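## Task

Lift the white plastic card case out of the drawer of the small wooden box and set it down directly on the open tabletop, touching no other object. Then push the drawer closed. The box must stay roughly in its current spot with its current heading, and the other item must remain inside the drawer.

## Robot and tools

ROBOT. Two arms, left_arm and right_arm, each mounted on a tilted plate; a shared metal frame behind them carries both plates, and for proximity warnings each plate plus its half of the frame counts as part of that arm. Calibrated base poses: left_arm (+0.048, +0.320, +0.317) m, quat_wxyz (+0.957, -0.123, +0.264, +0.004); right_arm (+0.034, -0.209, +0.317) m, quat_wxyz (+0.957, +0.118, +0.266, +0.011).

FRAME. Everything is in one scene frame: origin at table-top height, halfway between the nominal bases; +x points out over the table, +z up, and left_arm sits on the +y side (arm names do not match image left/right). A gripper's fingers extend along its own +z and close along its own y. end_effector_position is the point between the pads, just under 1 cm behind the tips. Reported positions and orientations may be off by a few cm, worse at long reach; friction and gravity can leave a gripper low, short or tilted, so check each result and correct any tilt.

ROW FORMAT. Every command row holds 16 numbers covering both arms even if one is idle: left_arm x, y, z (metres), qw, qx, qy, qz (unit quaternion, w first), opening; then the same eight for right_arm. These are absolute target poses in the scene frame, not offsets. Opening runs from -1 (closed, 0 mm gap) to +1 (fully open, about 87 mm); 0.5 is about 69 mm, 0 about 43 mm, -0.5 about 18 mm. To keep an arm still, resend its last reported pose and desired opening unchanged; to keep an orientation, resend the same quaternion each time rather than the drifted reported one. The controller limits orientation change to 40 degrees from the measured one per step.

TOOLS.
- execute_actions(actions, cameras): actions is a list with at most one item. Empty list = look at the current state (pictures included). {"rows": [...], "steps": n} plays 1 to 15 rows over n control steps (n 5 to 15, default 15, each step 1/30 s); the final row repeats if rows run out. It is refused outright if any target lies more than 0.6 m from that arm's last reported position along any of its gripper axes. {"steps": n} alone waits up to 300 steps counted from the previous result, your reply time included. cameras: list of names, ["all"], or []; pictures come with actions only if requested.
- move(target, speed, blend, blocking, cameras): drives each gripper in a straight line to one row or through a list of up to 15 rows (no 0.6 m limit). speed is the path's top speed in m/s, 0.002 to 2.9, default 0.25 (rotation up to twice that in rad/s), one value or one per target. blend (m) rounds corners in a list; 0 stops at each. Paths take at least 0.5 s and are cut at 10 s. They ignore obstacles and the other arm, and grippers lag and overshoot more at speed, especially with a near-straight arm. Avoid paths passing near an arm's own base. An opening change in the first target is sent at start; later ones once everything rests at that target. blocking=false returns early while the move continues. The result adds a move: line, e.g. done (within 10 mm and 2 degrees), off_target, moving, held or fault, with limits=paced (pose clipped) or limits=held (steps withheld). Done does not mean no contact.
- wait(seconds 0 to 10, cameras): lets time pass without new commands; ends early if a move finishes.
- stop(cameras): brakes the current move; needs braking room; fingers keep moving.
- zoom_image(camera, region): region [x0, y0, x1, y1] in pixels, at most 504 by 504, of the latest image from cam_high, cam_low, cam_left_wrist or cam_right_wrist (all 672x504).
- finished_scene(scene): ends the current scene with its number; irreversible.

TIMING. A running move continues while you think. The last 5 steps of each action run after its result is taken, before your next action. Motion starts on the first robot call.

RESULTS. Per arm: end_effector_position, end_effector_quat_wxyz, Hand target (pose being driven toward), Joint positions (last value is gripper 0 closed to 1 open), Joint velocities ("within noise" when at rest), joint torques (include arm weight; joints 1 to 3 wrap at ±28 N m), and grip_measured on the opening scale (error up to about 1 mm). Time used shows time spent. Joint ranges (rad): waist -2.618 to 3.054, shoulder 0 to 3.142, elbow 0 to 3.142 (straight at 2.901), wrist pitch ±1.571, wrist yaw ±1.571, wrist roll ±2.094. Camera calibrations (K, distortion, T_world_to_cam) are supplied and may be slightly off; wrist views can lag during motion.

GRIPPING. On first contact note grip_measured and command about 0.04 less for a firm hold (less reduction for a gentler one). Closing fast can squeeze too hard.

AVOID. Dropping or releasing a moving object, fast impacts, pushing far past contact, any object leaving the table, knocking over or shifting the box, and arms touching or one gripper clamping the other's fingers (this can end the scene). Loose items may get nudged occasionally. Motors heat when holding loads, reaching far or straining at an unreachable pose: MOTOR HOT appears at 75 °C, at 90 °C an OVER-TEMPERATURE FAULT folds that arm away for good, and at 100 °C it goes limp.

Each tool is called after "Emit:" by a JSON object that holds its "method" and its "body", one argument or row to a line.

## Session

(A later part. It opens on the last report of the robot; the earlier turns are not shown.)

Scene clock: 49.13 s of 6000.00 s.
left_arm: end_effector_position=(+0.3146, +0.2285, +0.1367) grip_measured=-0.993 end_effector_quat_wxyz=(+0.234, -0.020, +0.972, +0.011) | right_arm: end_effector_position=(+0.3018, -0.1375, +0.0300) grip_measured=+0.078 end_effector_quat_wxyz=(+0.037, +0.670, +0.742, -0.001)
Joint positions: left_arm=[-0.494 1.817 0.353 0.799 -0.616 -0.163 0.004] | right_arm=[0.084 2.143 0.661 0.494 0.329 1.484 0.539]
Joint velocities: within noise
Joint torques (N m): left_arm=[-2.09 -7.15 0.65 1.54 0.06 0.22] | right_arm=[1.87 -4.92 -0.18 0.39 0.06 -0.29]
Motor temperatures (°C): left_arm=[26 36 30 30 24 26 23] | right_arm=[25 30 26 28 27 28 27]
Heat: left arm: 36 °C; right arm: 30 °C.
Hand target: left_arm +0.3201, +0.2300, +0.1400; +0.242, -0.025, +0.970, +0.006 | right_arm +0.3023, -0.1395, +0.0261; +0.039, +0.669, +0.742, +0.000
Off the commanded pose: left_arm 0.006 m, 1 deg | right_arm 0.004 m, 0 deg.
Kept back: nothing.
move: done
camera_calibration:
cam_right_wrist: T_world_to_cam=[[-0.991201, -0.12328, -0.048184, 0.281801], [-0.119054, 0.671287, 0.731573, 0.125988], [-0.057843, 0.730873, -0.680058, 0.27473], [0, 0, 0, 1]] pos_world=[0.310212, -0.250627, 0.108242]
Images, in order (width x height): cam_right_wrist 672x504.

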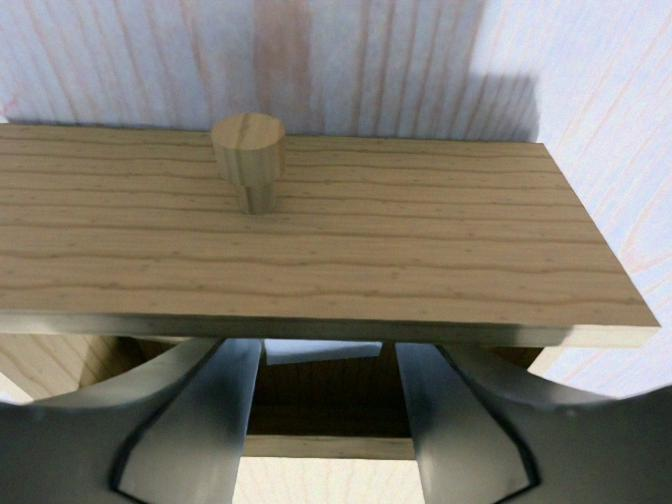

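Emit:
{"method": "move", "body": {
  "target": [0.32, 0.23, 0.14, 0.2418, -0.0254, 0.97, 0.0063, -1, 0.3033, -0.1395, 0.058, 0.0389, 0.6691, 0.7421, 0.0, -0.06],
  "speed": 0.12,
  "cameras": ["cam_right_wrist", "cam_low", "cam_high"]
}}

Emit:
{"method": "zoom_image", "body": {
  "camera": "cam_right_wrist",
  "region": [150, 180, 510, 450]
}}

Emit:
{"method": "zoom_image", "body": {
  "camera": "cam_low",
  "region": [180, 190, 330, 370]
}}

Scene clock: 50.40 s of 6000.00 s.
left_arm: end_effector_position=(+0.3146, +0.2285, +0.1367) grip_measured=-0.993 end_effector_quat_wxyz=(+0.234, -0.020, +0.972, +0.011) | right_arm: end_effector_position=(+0.2969, -0.1393, +0.0507) grip_measured=+0.078 end_effector_quat_wxyz=(+0.030, +0.668, +0.744, -0.004)
Joint positions: left_arm=[-0.494 1.817 0.353 0.799 -0.616 -0.163 0.004] | right_arm=[0.095 2.044 0.61 0.427 0.329 1.492 0.539]
Joint velocities: within noise
Joint torques (N m): left_arm=[-2.11 -7.2 0.64 1.55 0.06 0.23] | right_arm=[3.84 -8.55 -1.05 0.12 0.2 -0.04]
Motor temperatures (°C): left_arm=[26 36 30 30 24 26 23] | right_arm=[25 30 26 28 27 28 27]
Heat: left arm: 36 °C; right arm: 30 °C.
Hand target: left_arm +0.3201, +0.2300, +0.1400; +0.242, -0.025, +0.970, +0.006 | right_arm +0.3032, -0.1394, +0.0576; +0.039, +0.669, +0.742, +0.000
Off the commanded pose: left_arm 0.006 m, 1 deg | right_arm 0.010 m, 1 deg.
Kept back: nothing.
move: done
camera_calibration:
cam_right_wrist: T_world_to_cam=[[-0.990981, -0.129362, -0.0349498, 0.27617], [-0.113001, 0.666587, 0.736813, 0.108734], [-0.0720184, 0.734117, -0.675193, 0.294309], [0, 0, 0, 1]] pos_world=[0.307162, -0.252812, 0.128251]
Images, in order (width x height): cam_high 672x504, cam_low 672x504, cam_right_wrist 672x504.

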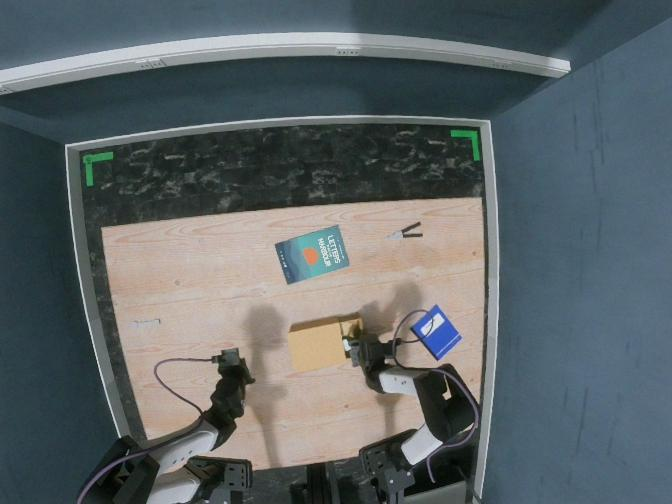

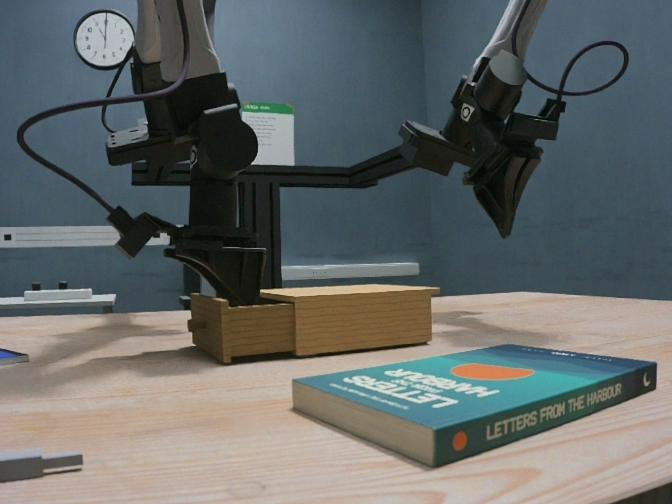

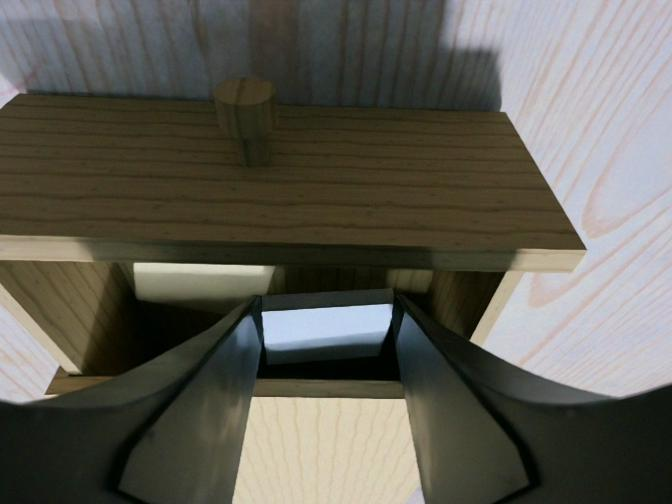

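Scaled by 1.400 from the camera's 672x504 image, which has a finer 960x720 frame.

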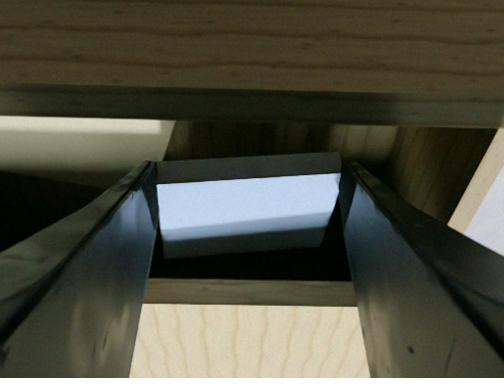

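Scaled by 2.800 from the camera's 672x504 image, which has a finer 960x720 frame.

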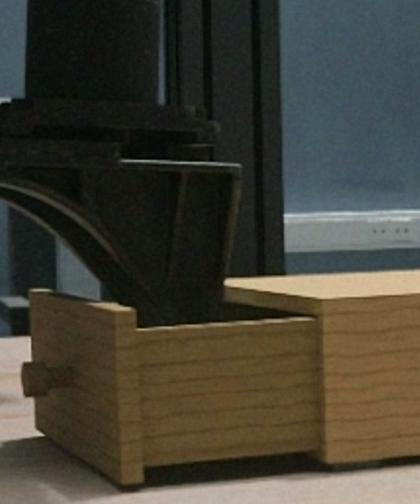

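Emit:
{"method": "move", "body": {
  "target": [
    [0.32, 0.23, 0.14, 0.2418, -0.0254, 0.97, 0.0063, -1, 0.308, -0.1395, 0.073, 0.0389, 0.6691, 0.7421, 0.0, -0.06],
    [0.32, 0.23, 0.14, 0.2418, -0.0254, 0.97, 0.0063, -1, 0.309, -0.166, 0.09, 0.0389, 0.6691, 0.7421, 0.0, -0.06],
    [0.335, 0.2, 0.14, 0.2418, -0.0254, 0.97, 0.0063, -1, 0.315, -0.173, 0.15, 0.0389, 0.6691, 0.7421, 0.0, -0.06],
    [0.345, 0.15, 0.12, 0.2418, -0.0254, 0.97, 0.0063, -1, 0.42, -0.285, 0.12, 0.0195, 0.6689, 0.7429, -0.0175, -0.06],
    [0.345, 0.13, 0.06, 0.2418, -0.0254, 0.97, 0.0063, -1, 0.425, -0.286, 0.045, 0.0195, 0.6689, 0.7429, -0.0175, -0.06],
    [0.345, 0.13, 0.06, 0.2418, -0.0254, 0.97, 0.0063, -1, 0.425, -0.286, 0.02, 0.0195, 0.6689, 0.7429, -0.0175, -0.06]
  ],
  "speed": [0.12, 0.15, 0.25, 0.4, 0.25, 0.08],
  "blend": [0.008, 0.01, 0.03, 0.02, 0.01, 0],
  "cameras": ["cam_right_wrist", "cam_low", "cam_high"]
}}

Emit:
{"method": "zoom_image", "body": {
  "camera": "cam_low",
  "region": [0, 240, 400, 460]
}}

Emit:
{"method": "zoom_image", "body": {
  "camera": "cam_right_wrist",
  "region": [150, 180, 510, 450]
}}

Scene clock: 54.50 s of 6000.00 s.
left_arm: end_effector_position=(+0.3415, +0.1273, +0.0628) grip_measured=-0.993 end_effector_quat_wxyz=(+0.239, -0.022, +0.971, +0.003) | right_arm: end_effector_position=(+0.4205, -0.2818, +0.0264) grip_measured=+0.076 end_effector_quat_wxyz=(+0.011, +0.669, +0.743, -0.021)
Joint positions: left_arm=[-0.616 2.328 0.79 0.83 -0.697 -0.258 0.004] | right_arm=[-0.283 2.113 1.247 -0.118 0.13 1.182 0.538]
Joint velocities: within noise
Joint torques (N m): left_arm=[-4.05 -7.02 1.51 1.52 -0.09 0.22] | right_arm=[0.44 -7.15 4.34 0.42 0.04 -0.24]
Motor temperatures (°C): left_arm=[26 36 30 30 24 26 23] | right_arm=[25 31 26 28 27 28 27]
Heat: left arm: 36 °C; right arm: 31 °C.
Hand target: left_arm +0.3448, +0.1300, +0.0601; +0.242, -0.025, +0.970, +0.006 | right_arm +0.4247, -0.2859, +0.0202; +0.019, +0.669, +0.743, -0.018
Off the commanded pose: left_arm 0.005 m, 1 deg | right_arm 0.009 m, 1 deg.
Kept back: nothing.
move: done
camera_calibration:
cam_right_wrist: T_world_to_cam=[[-0.992155, -0.124027, 0.0156802, 0.380052], [-0.0718915, 0.668664, 0.740081, 0.218809], [-0.102274, 0.733148, -0.672335, 0.403802], [0, 0, 0, 1]] pos_world=[0.434099, -0.39522, 0.103594]
Images, in order (width x height): cam_high 672x504, cam_low 672x504, cam_right_wrist 672x504.

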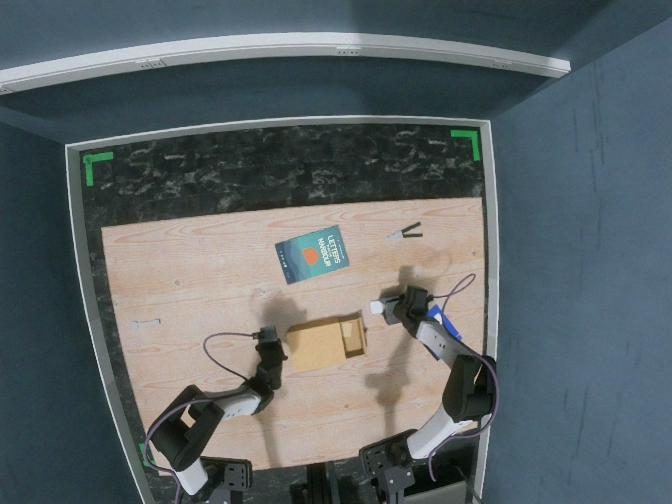

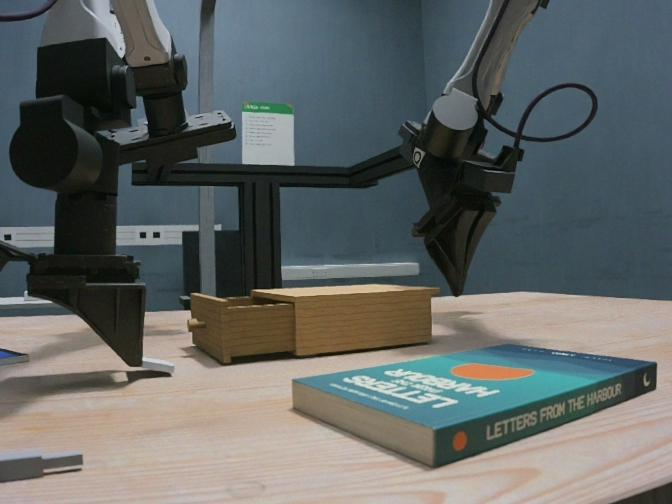

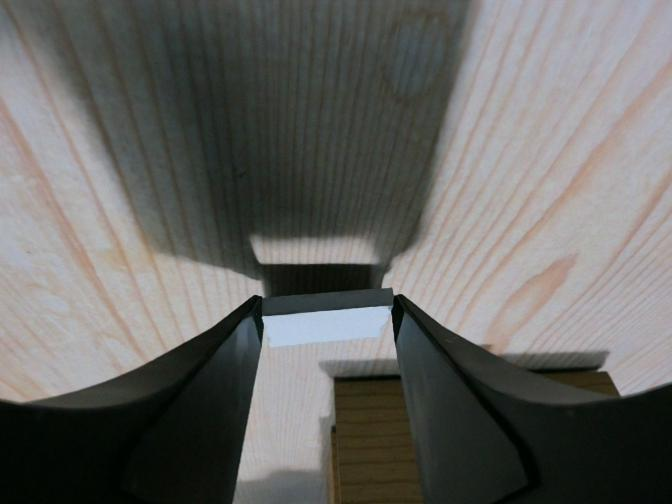

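Scaled by 1.260 from the camera's 672x504 image, which has a finer 960x720 frame.

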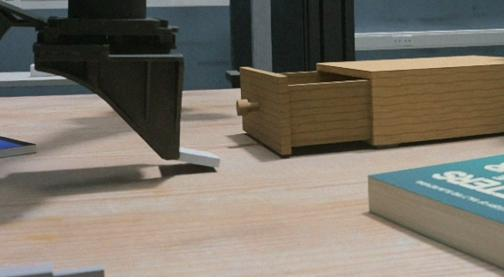

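Scaled by 1.400 from the camera's 672x504 image, which has a finer 960x720 frame.

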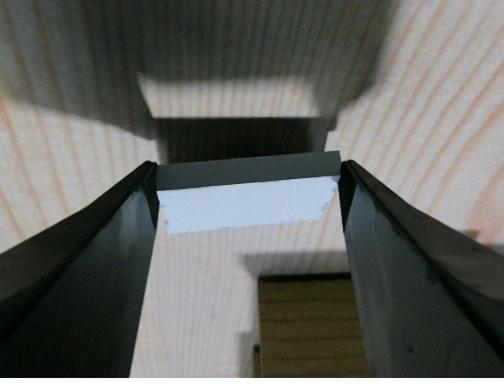

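Emit:
{"method": "move", "body": {
  "target": [
    [0.345, 0.13, 0.06, 0.2418, -0.0254, 0.97, 0.0063, -1, 0.425, -0.286, 0.009, 0.0195, 0.6689, 0.7429, -0.0175, -0.06],
    [0.345, 0.12, 0.055, 0.2418, -0.0254, 0.97, 0.0063, -1, 0.425, -0.286, 0.009, 0.0195, 0.6689, 0.7429, -0.0175, 0.3]
  ],
  "speed": [0.08, 0.1],
  "cameras": ["cam_right_wrist", "cam_low", "cam_high"]
}}

Emit:
{"method": "zoom_image", "body": {
  "camera": "cam_low",
  "region": [60, 280, 260, 420]
}}

Scene clock: 56.43 s of 6000.00 s.
left_arm: end_effector_position=(+0.3478, +0.1205, +0.0578) grip_measured=-0.993 end_effector_quat_wxyz=(+0.243, -0.025, +0.970, +0.001) | right_arm: end_effector_position=(+0.4213, -0.2808, +0.0149) grip_measured=+0.300 end_effector_quat_wxyz=(+0.012, +0.668, +0.743, -0.018)
Joint positions: left_arm=[-0.616 2.356 0.829 0.832 -0.697 -0.258 0.004] | right_arm=[-0.285 2.154 1.268 -0.094 0.124 1.178 0.65]
Joint velocities: within noise
Joint torques (N m): left_arm=[-5.67 -6.64 1.68 1.38 -0.19 0.09] | right_arm=[0.35 -7.34 4.42 0.33 0.08 -0.24]
Motor temperatures (°C): left_arm=[26 36 30 30 24 26 23] | right_arm=[25 31 26 28 27 28 27]
Heat: left arm: 36 °C; right arm: 31 °C.
Hand target: left_arm +0.3450, +0.1200, +0.0551; +0.242, -0.025, +0.970, +0.006 | right_arm +0.4247, -0.2859, +0.0092; +0.019, +0.669, +0.743, -0.018
Off the commanded pose: left_arm 0.004 m, 1 deg | right_arm 0.009 m, 1 deg.
Kept back: nothing.
move: done
camera_calibration:
cam_right_wrist: T_world_to_cam=[[-0.991916, -0.126428, 0.0108865, 0.380406], [-0.0767039, 0.665708, 0.74226, 0.227904], [-0.10109, 0.735424, -0.670024, 0.395538], [0, 0, 0, 1]] pos_world=[0.434797, -0.394512, 0.0917144]
Images, in order (width x height): cam_high 672x504, cam_low 672x504, cam_right_wrist 672x504.

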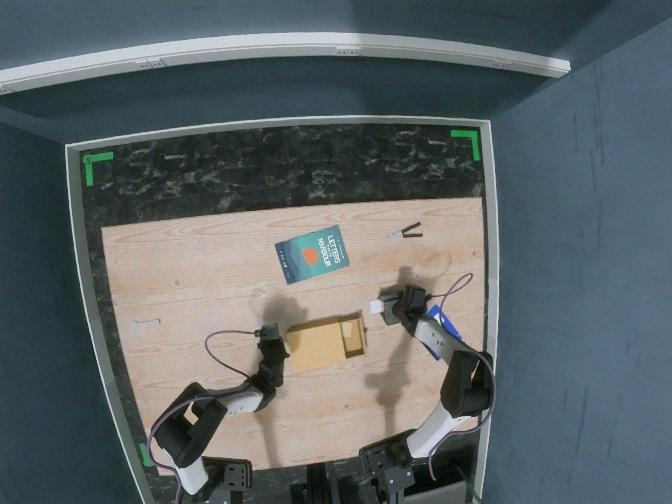

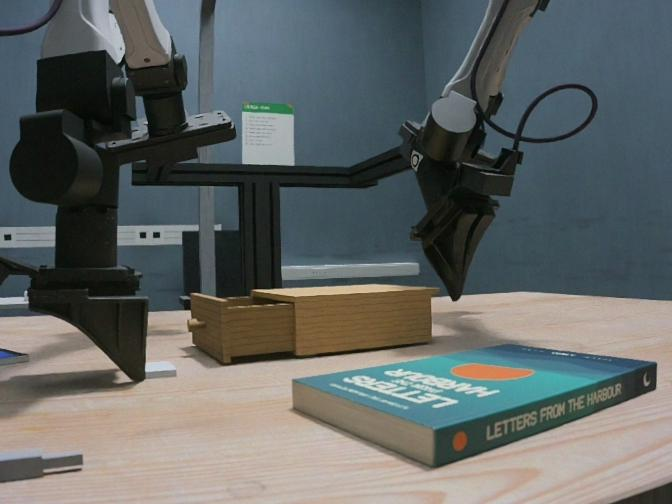

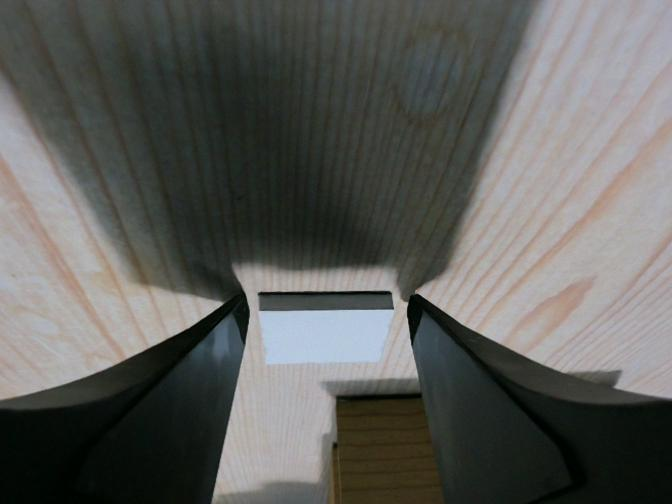

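Scaled by 2.520 from the camera's 672x504 image, which has a finer 960x720 frame.

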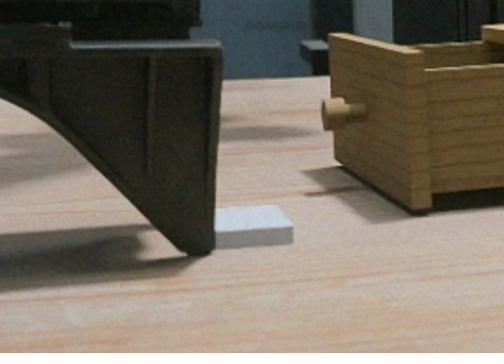

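Emit:
{"method": "move", "body": {
  "target": [
    [0.345, 0.12, 0.055, 0.2418, -0.0254, 0.97, 0.0063, -1, 0.425, -0.288, 0.08, 0.0195, 0.6689, 0.7429, -0.0175, 0.3],
    [0.345, 0.12, 0.055, 0.2418, -0.0254, 0.97, 0.0063, -1, 0.345, -0.262, 0.09, 0.2418, -0.0254, 0.97, 0.0063, 0.3],
    [0.345, 0.12, 0.055, 0.2418, -0.0254, 0.97, 0.0063, -1, 0.339, -0.25, 0.045, 0.2418, -0.0254, 0.97, 0.0063, -1],
    [0.345, 0.12, 0.055, 0.2418, -0.0254, 0.97, 0.0063, -1, 0.339, -0.115, 0.045, 0.2418, -0.0254, 0.97, 0.0063, -1]
  ],
  "speed": [0.3, 0.6, 0.3, 0.12],
  "blend": [0.02, 0.02, 0, 0],
  "cameras": ["cam_right_wrist", "cam_low", "cam_high", "cam_left_wrist"]
}}

Emit:
{"method": "zoom_image", "body": {
  "camera": "cam_low",
  "region": [100, 200, 480, 400]
}}

Emit:
{"method": "zoom_image", "body": {
  "camera": "cam_high",
  "region": [240, 290, 440, 390]
}}

Scene clock: 61.80 s of 6000.00 s.
left_arm: end_effector_position=(+0.3482, +0.1271, +0.0580) grip_measured=-0.993 end_effector_quat_wxyz=(+0.246, -0.028, +0.969, +0.019) | right_arm: end_effector_position=(+0.3416, -0.1418, +0.0490) grip_measured=-0.974 end_effector_quat_wxyz=(+0.243, -0.024, +0.969, -0.038)
Joint positions: left_arm=[-0.616 2.356 0.829 0.827 -0.734 -0.256 0.003] | right_arm=[0.24 2.212 0.586 1.069 0.454 -0.086 0.013]
Joint velocities: within noise
Joint torques (N m): left_arm=[-5.67 -6.71 1.62 1.41 0.12 0.07] | right_arm=[6.89 -4.49 0.9 0.95 -0.59 0.29]
Motor temperatures (°C): left_arm=[27 36 30 29 24 26 23] | right_arm=[25 31 26 28 27 28 27]
Heat: left arm: 36 °C; right arm: 31 °C.
Hand target: left_arm +0.3449, +0.1201, +0.0553; +0.242, -0.025, +0.970, +0.006 | right_arm +0.3380, -0.1159, +0.0465; +0.241, -0.026, +0.970, +0.006
Off the commanded pose: left_arm 0.008 m, 2 deg | right_arm 0.027 m, 5 deg.
Kept back: nothing.
move: off_target (right_arm)
camera_calibration:
cam_left_wrist: T_world_to_cam=[[0.0665617, -0.99716, -0.0352465, 0.103634], [-0.936074, -0.0746362, 0.343794, 0.340142], [-0.345448, 0.0101099, -0.938384, 0.314288], [0, 0, 0, 1]] pos_world=[0.42007, 0.12555, 0.181637]
cam_right_wrist: T_world_to_cam=[[0.0460291, -0.994536, 0.0936935, -0.163102], [-0.925369, -0.00712292, 0.379001, 0.316223], [-0.376263, -0.104146, -0.920641, 0.295287], [0, 0, 0, 1]] pos_world=[0.411235, -0.129205, 0.167286]

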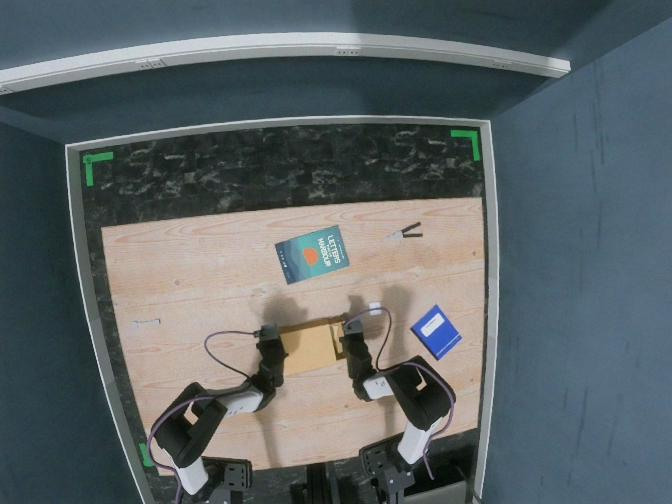

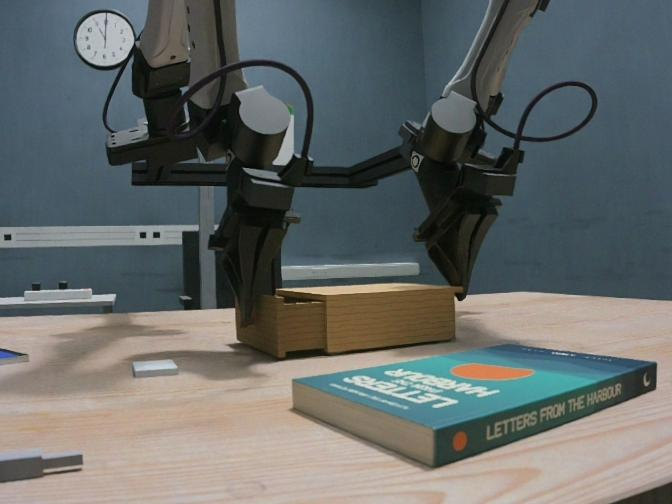

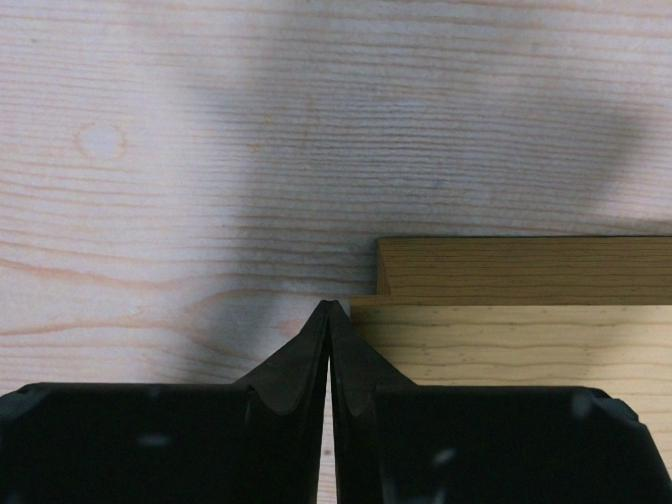

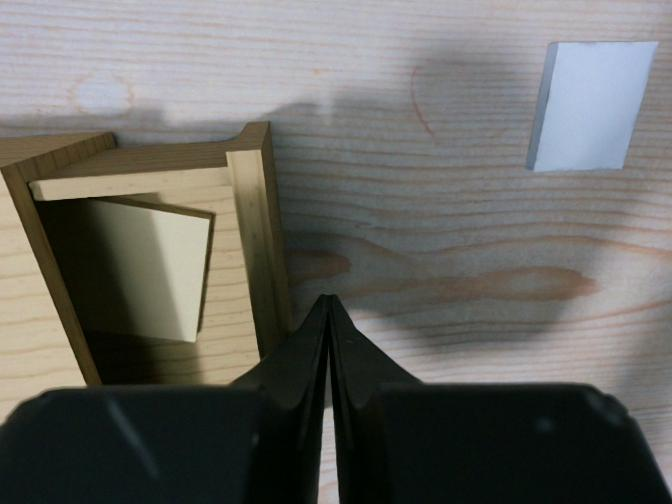

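Scaled by 1.326 from the camera's 672x504 image, which has a finer 960x720 frame.

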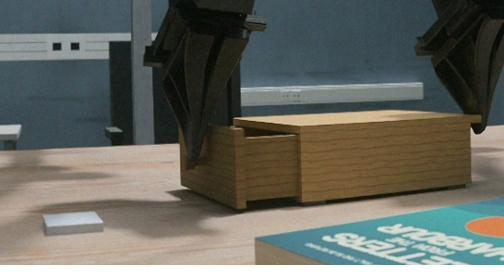

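Scaled by 2.520 from the camera's 672x504 image, which has a finer 960x720 frame.

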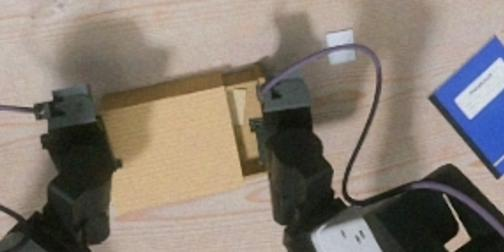

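Emit:
{"method": "zoom_image", "body": {
  "camera": "cam_low",
  "region": [210, 230, 310, 370]
}}

Emit:
{"method": "zoom_image", "body": {
  "camera": "cam_right_wrist",
  "region": [200, 200, 400, 400]
}}

Scaled by 3.600 from the camera's 672x504 image, which has a finer 960x720 frame.

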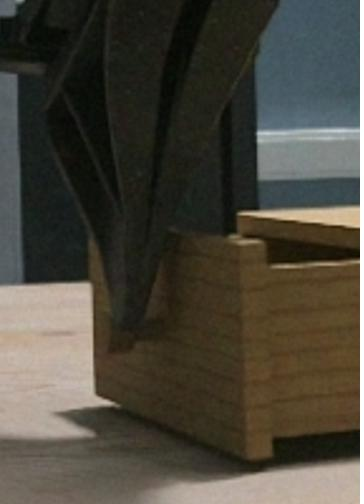

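Scaled by 2.520 from the camera's 672x504 image, which has a finer 960x720 frame.

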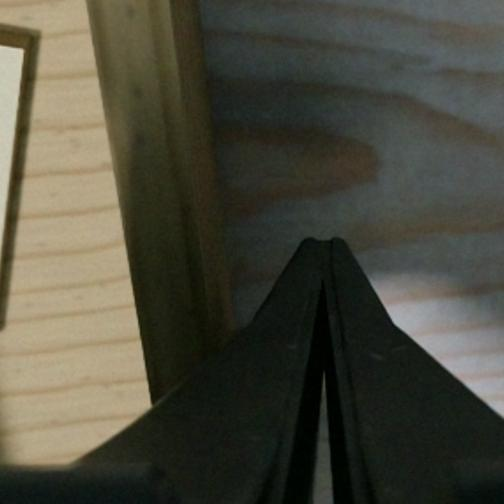

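Emit:
{"method": "move", "body": {
  "target": [
    [0.345, 0.12, 0.055, 0.2418, -0.0254, 0.97, 0.0063, -1, 0.34, -0.18, 0.05, 0.2418, -0.0254, 0.97, 0.0063, -1],
    [0.348, 0.115, 0.055, 0.2418, -0.0254, 0.97, 0.0063, -1, 0.34, -0.18, 0.028, 0.2418, -0.0254, 0.97, 0.0063, -1],
    [0.352, 0.045, 0.055, 0.2418, -0.0254, 0.97, 0.0063, -1, 0.34, -0.078, 0.028, 0.2418, -0.0254, 0.97, 0.0063, -1]
  ],
  "speed": [0.3, 0.2, 0.13],
  "blend": [0.005, 0, 0],
  "cameras": ["cam_right_wrist", "cam_low", "cam_high", "cam_left_wrist"]
}}

Emit:
{"method": "zoom_image", "body": {
  "camera": "cam_low",
  "region": [180, 230, 480, 370]
}}

Emit:
{"method": "zoom_image", "body": {
  "camera": "cam_high",
  "region": [240, 290, 440, 390]
}}

Scene clock: 66.53 s of 6000.00 s.
left_arm: end_effector_position=(+0.3561, +0.1053, +0.0614) grip_measured=-0.993 end_effector_quat_wxyz=(+0.245, -0.014, +0.963, +0.114) | right_arm: end_effector_position=(+0.3353, -0.1176, +0.0315) grip_measured=-0.974 end_effector_quat_wxyz=(+0.229, -0.032, +0.971, -0.060)
Joint positions: left_arm=[-0.716 2.434 1.063 0.52 -0.978 -0.344 0.003] | right_arm=[0.319 2.321 0.683 1.029 0.56 -0.051 0.013]
Joint velocities: within noise
Joint torques (N m): left_arm=[-10.84 -6.72 4.42 1.61 1.2 -0.49] | right_arm=[8.49 -4.66 2.19 1.05 -0.9 0.5]
Motor temperatures (°C): left_arm=[27 37 30 29 24 26 23] | right_arm=[26 31 26 28 27 28 27]
Heat: left arm: 37 °C; right arm: 31 °C.
Hand target: left_arm +0.3493, +0.0492, +0.0632; +0.240, -0.023, +0.971, +0.010 | right_arm +0.3384, -0.0795, +0.0313; +0.240, -0.026, +0.970, +0.005
Off the commanded pose: left_arm 0.061 m, 12 deg | right_arm 0.040 m, 8 deg.
Kept back: nothing.
move: off_target (left_arm, right_arm)
camera_calibration:
cam_left_wrist: T_world_to_cam=[[0.0854301, -0.970768, -0.224302, 0.0835867], [-0.931995, -0.157455, 0.326487, 0.352994], [-0.35226, 0.181157, -0.918202, 0.30364], [0, 0, 0, 1]] pos_world=[0.428808, 0.0817175, 0.182304]
cam_right_wrist: T_world_to_cam=[[0.0537769, -0.988875, 0.138689, -0.140432], [-0.914968, 0.00682863, 0.403469, 0.314529], [-0.399927, -0.148594, -0.904422, 0.281564], [0, 0, 0, 1]] pos_world=[0.407941, -0.0991786, 0.147226]

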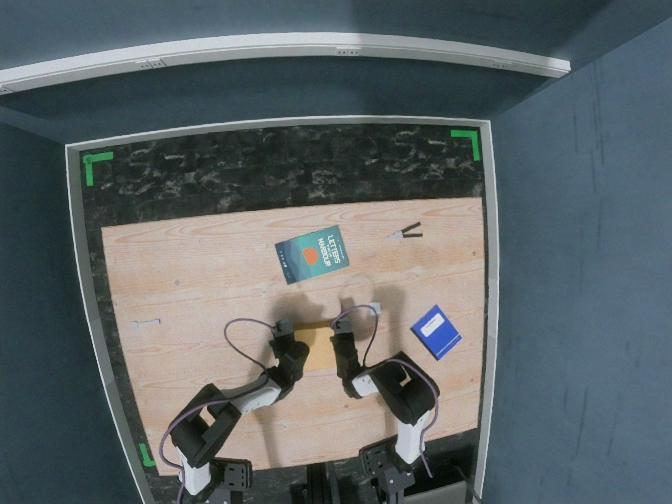

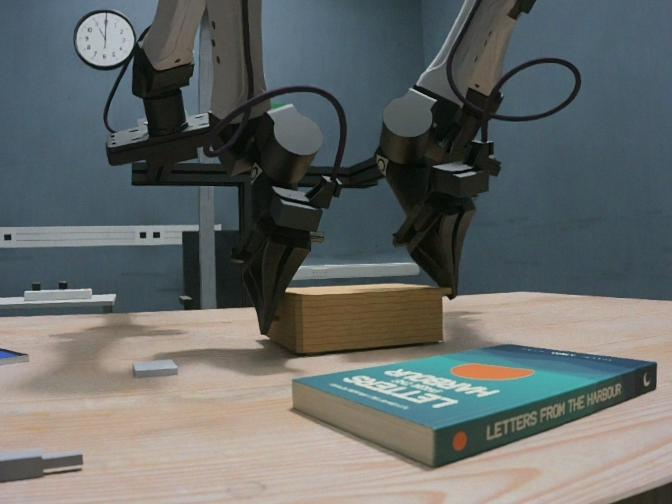

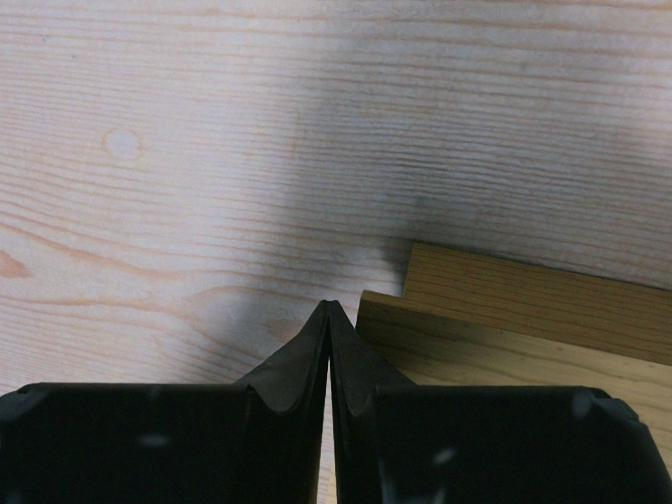

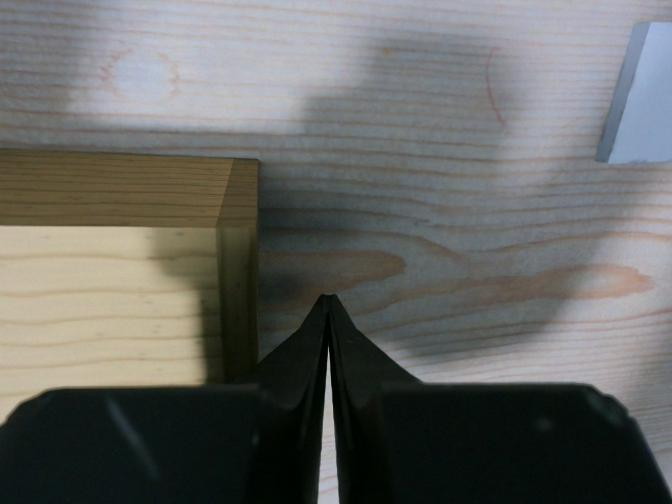

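Scaled by 1.680 from the camera's 672x504 image, which has a finer 960x720 frame.

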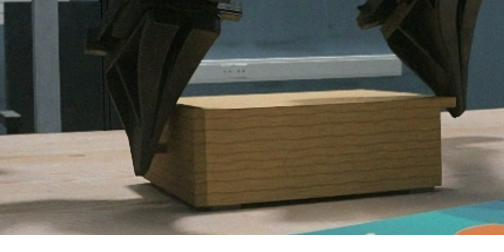

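Scaled by 2.520 from the camera's 672x504 image, which has a finer 960x720 frame.

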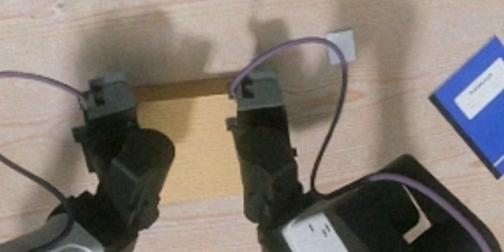

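Emit:
{"method": "move", "body": {
  "target": [
    [0.35, 0.1, 0.058, 0.2418, -0.0254, 0.97, 0.0063, -1, 0.338, -0.085, 0.03, 0.2418, -0.0254, 0.97, 0.0063, -1],
    [0.35, 0.14, 0.07, 0.2418, -0.0254, 0.97, 0.0063, -1, 0.338, -0.165, 0.035, 0.2418, -0.0254, 0.97, 0.0063, -1],
    [0.33, 0.2, 0.14, 0.2418, -0.0254, 0.97, 0.0063, -1, 0.335, -0.205, 0.15, 0.2418, -0.0254, 0.97, 0.0063, -1]
  ],
  "speed": [0.15, 0.25, 0.4],
  "blend": [0, 0.02, 0],
  "cameras": ["cam_right_wrist", "cam_low", "cam_high", "cam_left_wrist"]
}}

Emit:
{"method": "zoom_image", "body": {
  "camera": "cam_low",
  "region": [180, 230, 480, 370]
}}

Emit:
{"method": "zoom_image", "body": {
  "camera": "cam_high",
  "region": [270, 300, 380, 380]
}}

Emit:
{"method": "zoom_image", "body": {
  "camera": "cam_right_wrist",
  "region": [0, 60, 400, 400]
}}

Scene clock: 69.17 s of 6000.00 s.
left_arm: end_effector_position=(+0.3311, +0.1967, +0.1398) grip_measured=-0.993 end_effector_quat_wxyz=(+0.246, -0.028, +0.969, +0.007) | right_arm: end_effector_position=(+0.3245, -0.2025, +0.1450) grip_measured=-0.974 end_effector_quat_wxyz=(+0.228, -0.027, +0.973, +0.006)
Joint positions: left_arm=[-0.58 1.869 0.458 0.736 -0.684 -0.229 0.003] | right_arm=[0.076 1.523 0.319 0.635 0.232 -0.152 0.013]
Joint velocities: within noise
Joint torques (N m): left_arm=[-2.62 -7.12 1.01 1.33 0.05 0.23] | right_arm=[0.99 -6.53 3.17 0.99 -0.14 -0.2]
Motor temperatures (°C): left_arm=[27 37 30 29 24 27 23] | right_arm=[26 31 26 29 27 28 27]
Heat: left arm: 37 °C; right arm: 31 °C.
Hand target: left_arm +0.3300, +0.2000, +0.1400; +0.242, -0.025, +0.970, +0.006 | right_arm +0.3350, -0.2051, +0.1501; +0.242, -0.025, +0.970, +0.006
Off the commanded pose: left_arm 0.003 m, 1 deg | right_arm 0.012 m, 2 deg.
Kept back: nothing.
move: off_target (right_arm)
camera_calibration:
cam_left_wrist: T_world_to_cam=[[0.0607506, -0.998077, -0.0123214, 0.176053], [-0.936498, -0.0612649, 0.34528, 0.298509], [-0.345371, -0.00943703, -0.938419, 0.388286], [0, 0, 0, 1]] pos_world=[0.402961, 0.197667, 0.263475]
cam_right_wrist: T_world_to_cam=[[0.0752342, -0.997122, 0.00936344, -0.229426], [-0.911091, -0.0649205, 0.40706, 0.243117], [-0.405281, -0.0391558, -0.913353, 0.392397], [0, 0, 0, 1]] pos_world=[0.397793, -0.197618, 0.261582]

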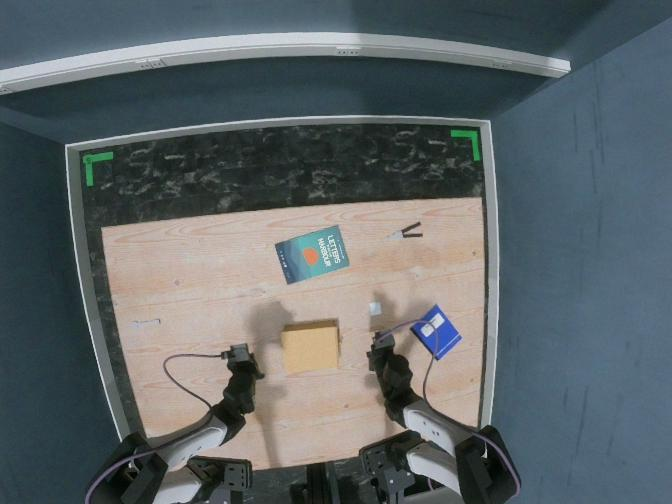

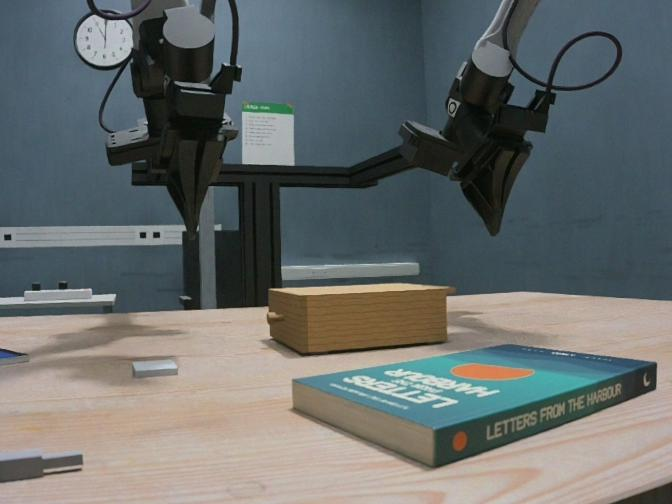

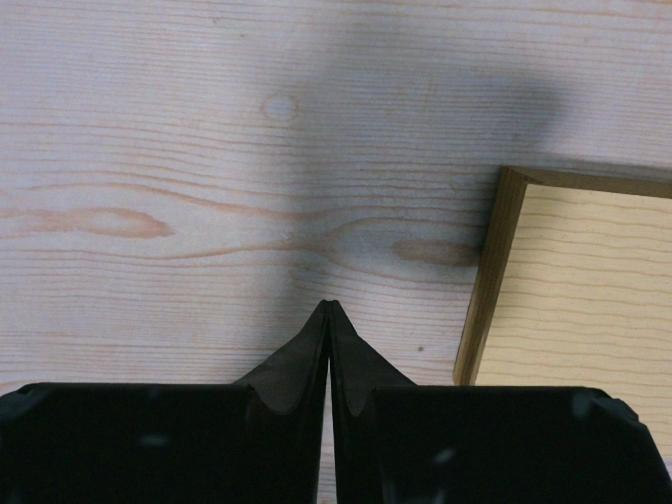

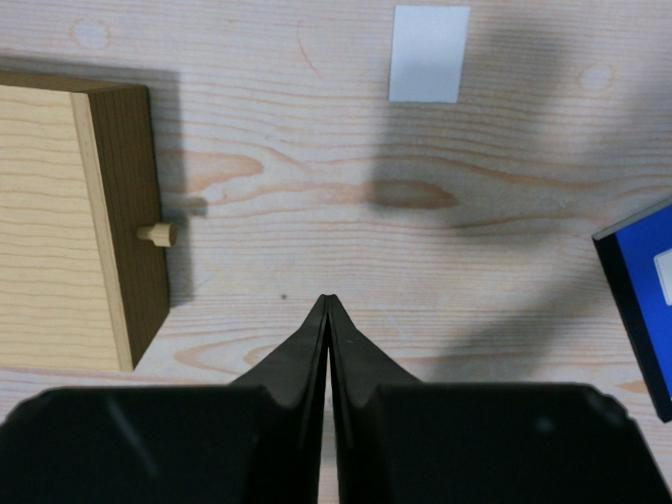

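Scaled by 1.680 from the camera's 672x504 image, which has a finer 960x720 frame.

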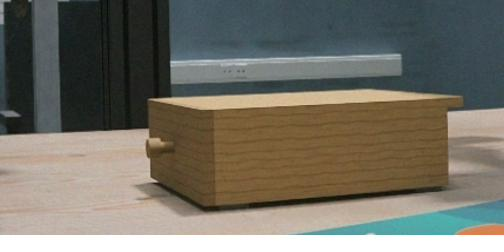

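Scaled by 4.582 from the camera's 672x504 image, which has a finer 960x720 frame.

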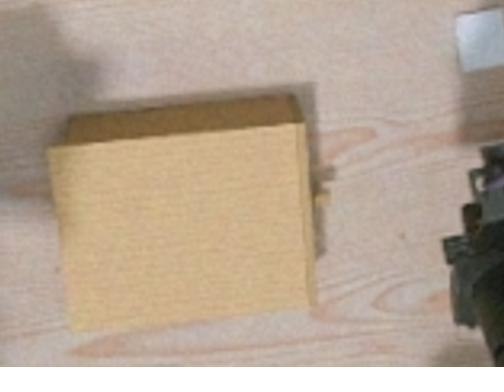

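Scaled by 1.260 from the camera's 672x504 image, which has a finer 960x720 frame.

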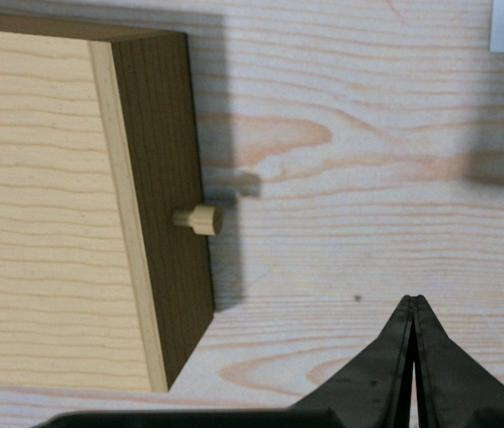

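Emit:
{"method": "zoom_image", "body": {
  "camera": "cam_right_wrist",
  "region": [40, 70, 200, 230]
}}

Emit:
{"method": "zoom_image", "body": {
  "camera": "cam_low",
  "region": [255, 270, 345, 365]
}}

Emit:
{"method": "zoom_image", "body": {
  "camera": "cam_low",
  "region": [110, 340, 200, 400]
}}

Scaled by 3.150 from the camera's 672x504 image, which has a finer 960x720 frame.

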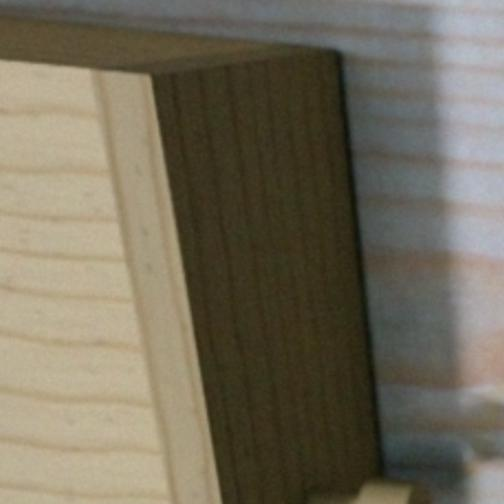

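Scaled by 5.305 from the camera's 672x504 image, which has a finer 960x720 frame.

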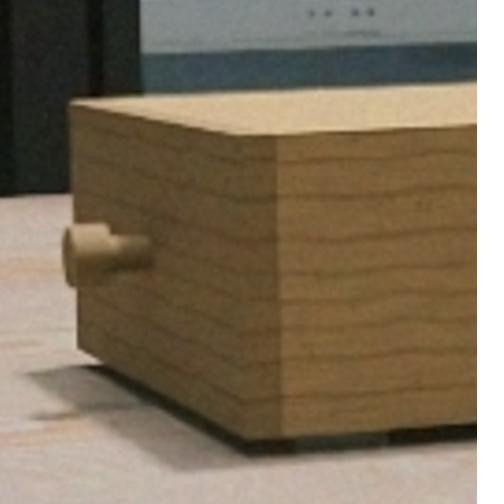

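Scaled by 5.600 from the camera's 672x504 image, which has a finer 960x720 frame.

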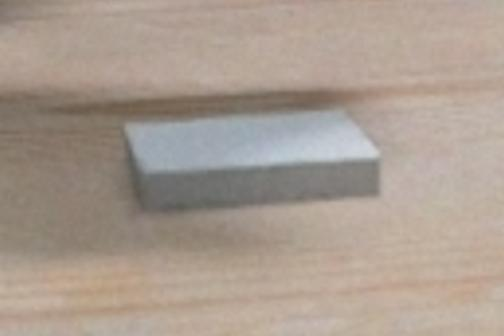

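Emit:
{"method": "finished_scene", "body": {
  "scene": 2
}}

The scene is finished: the task was done.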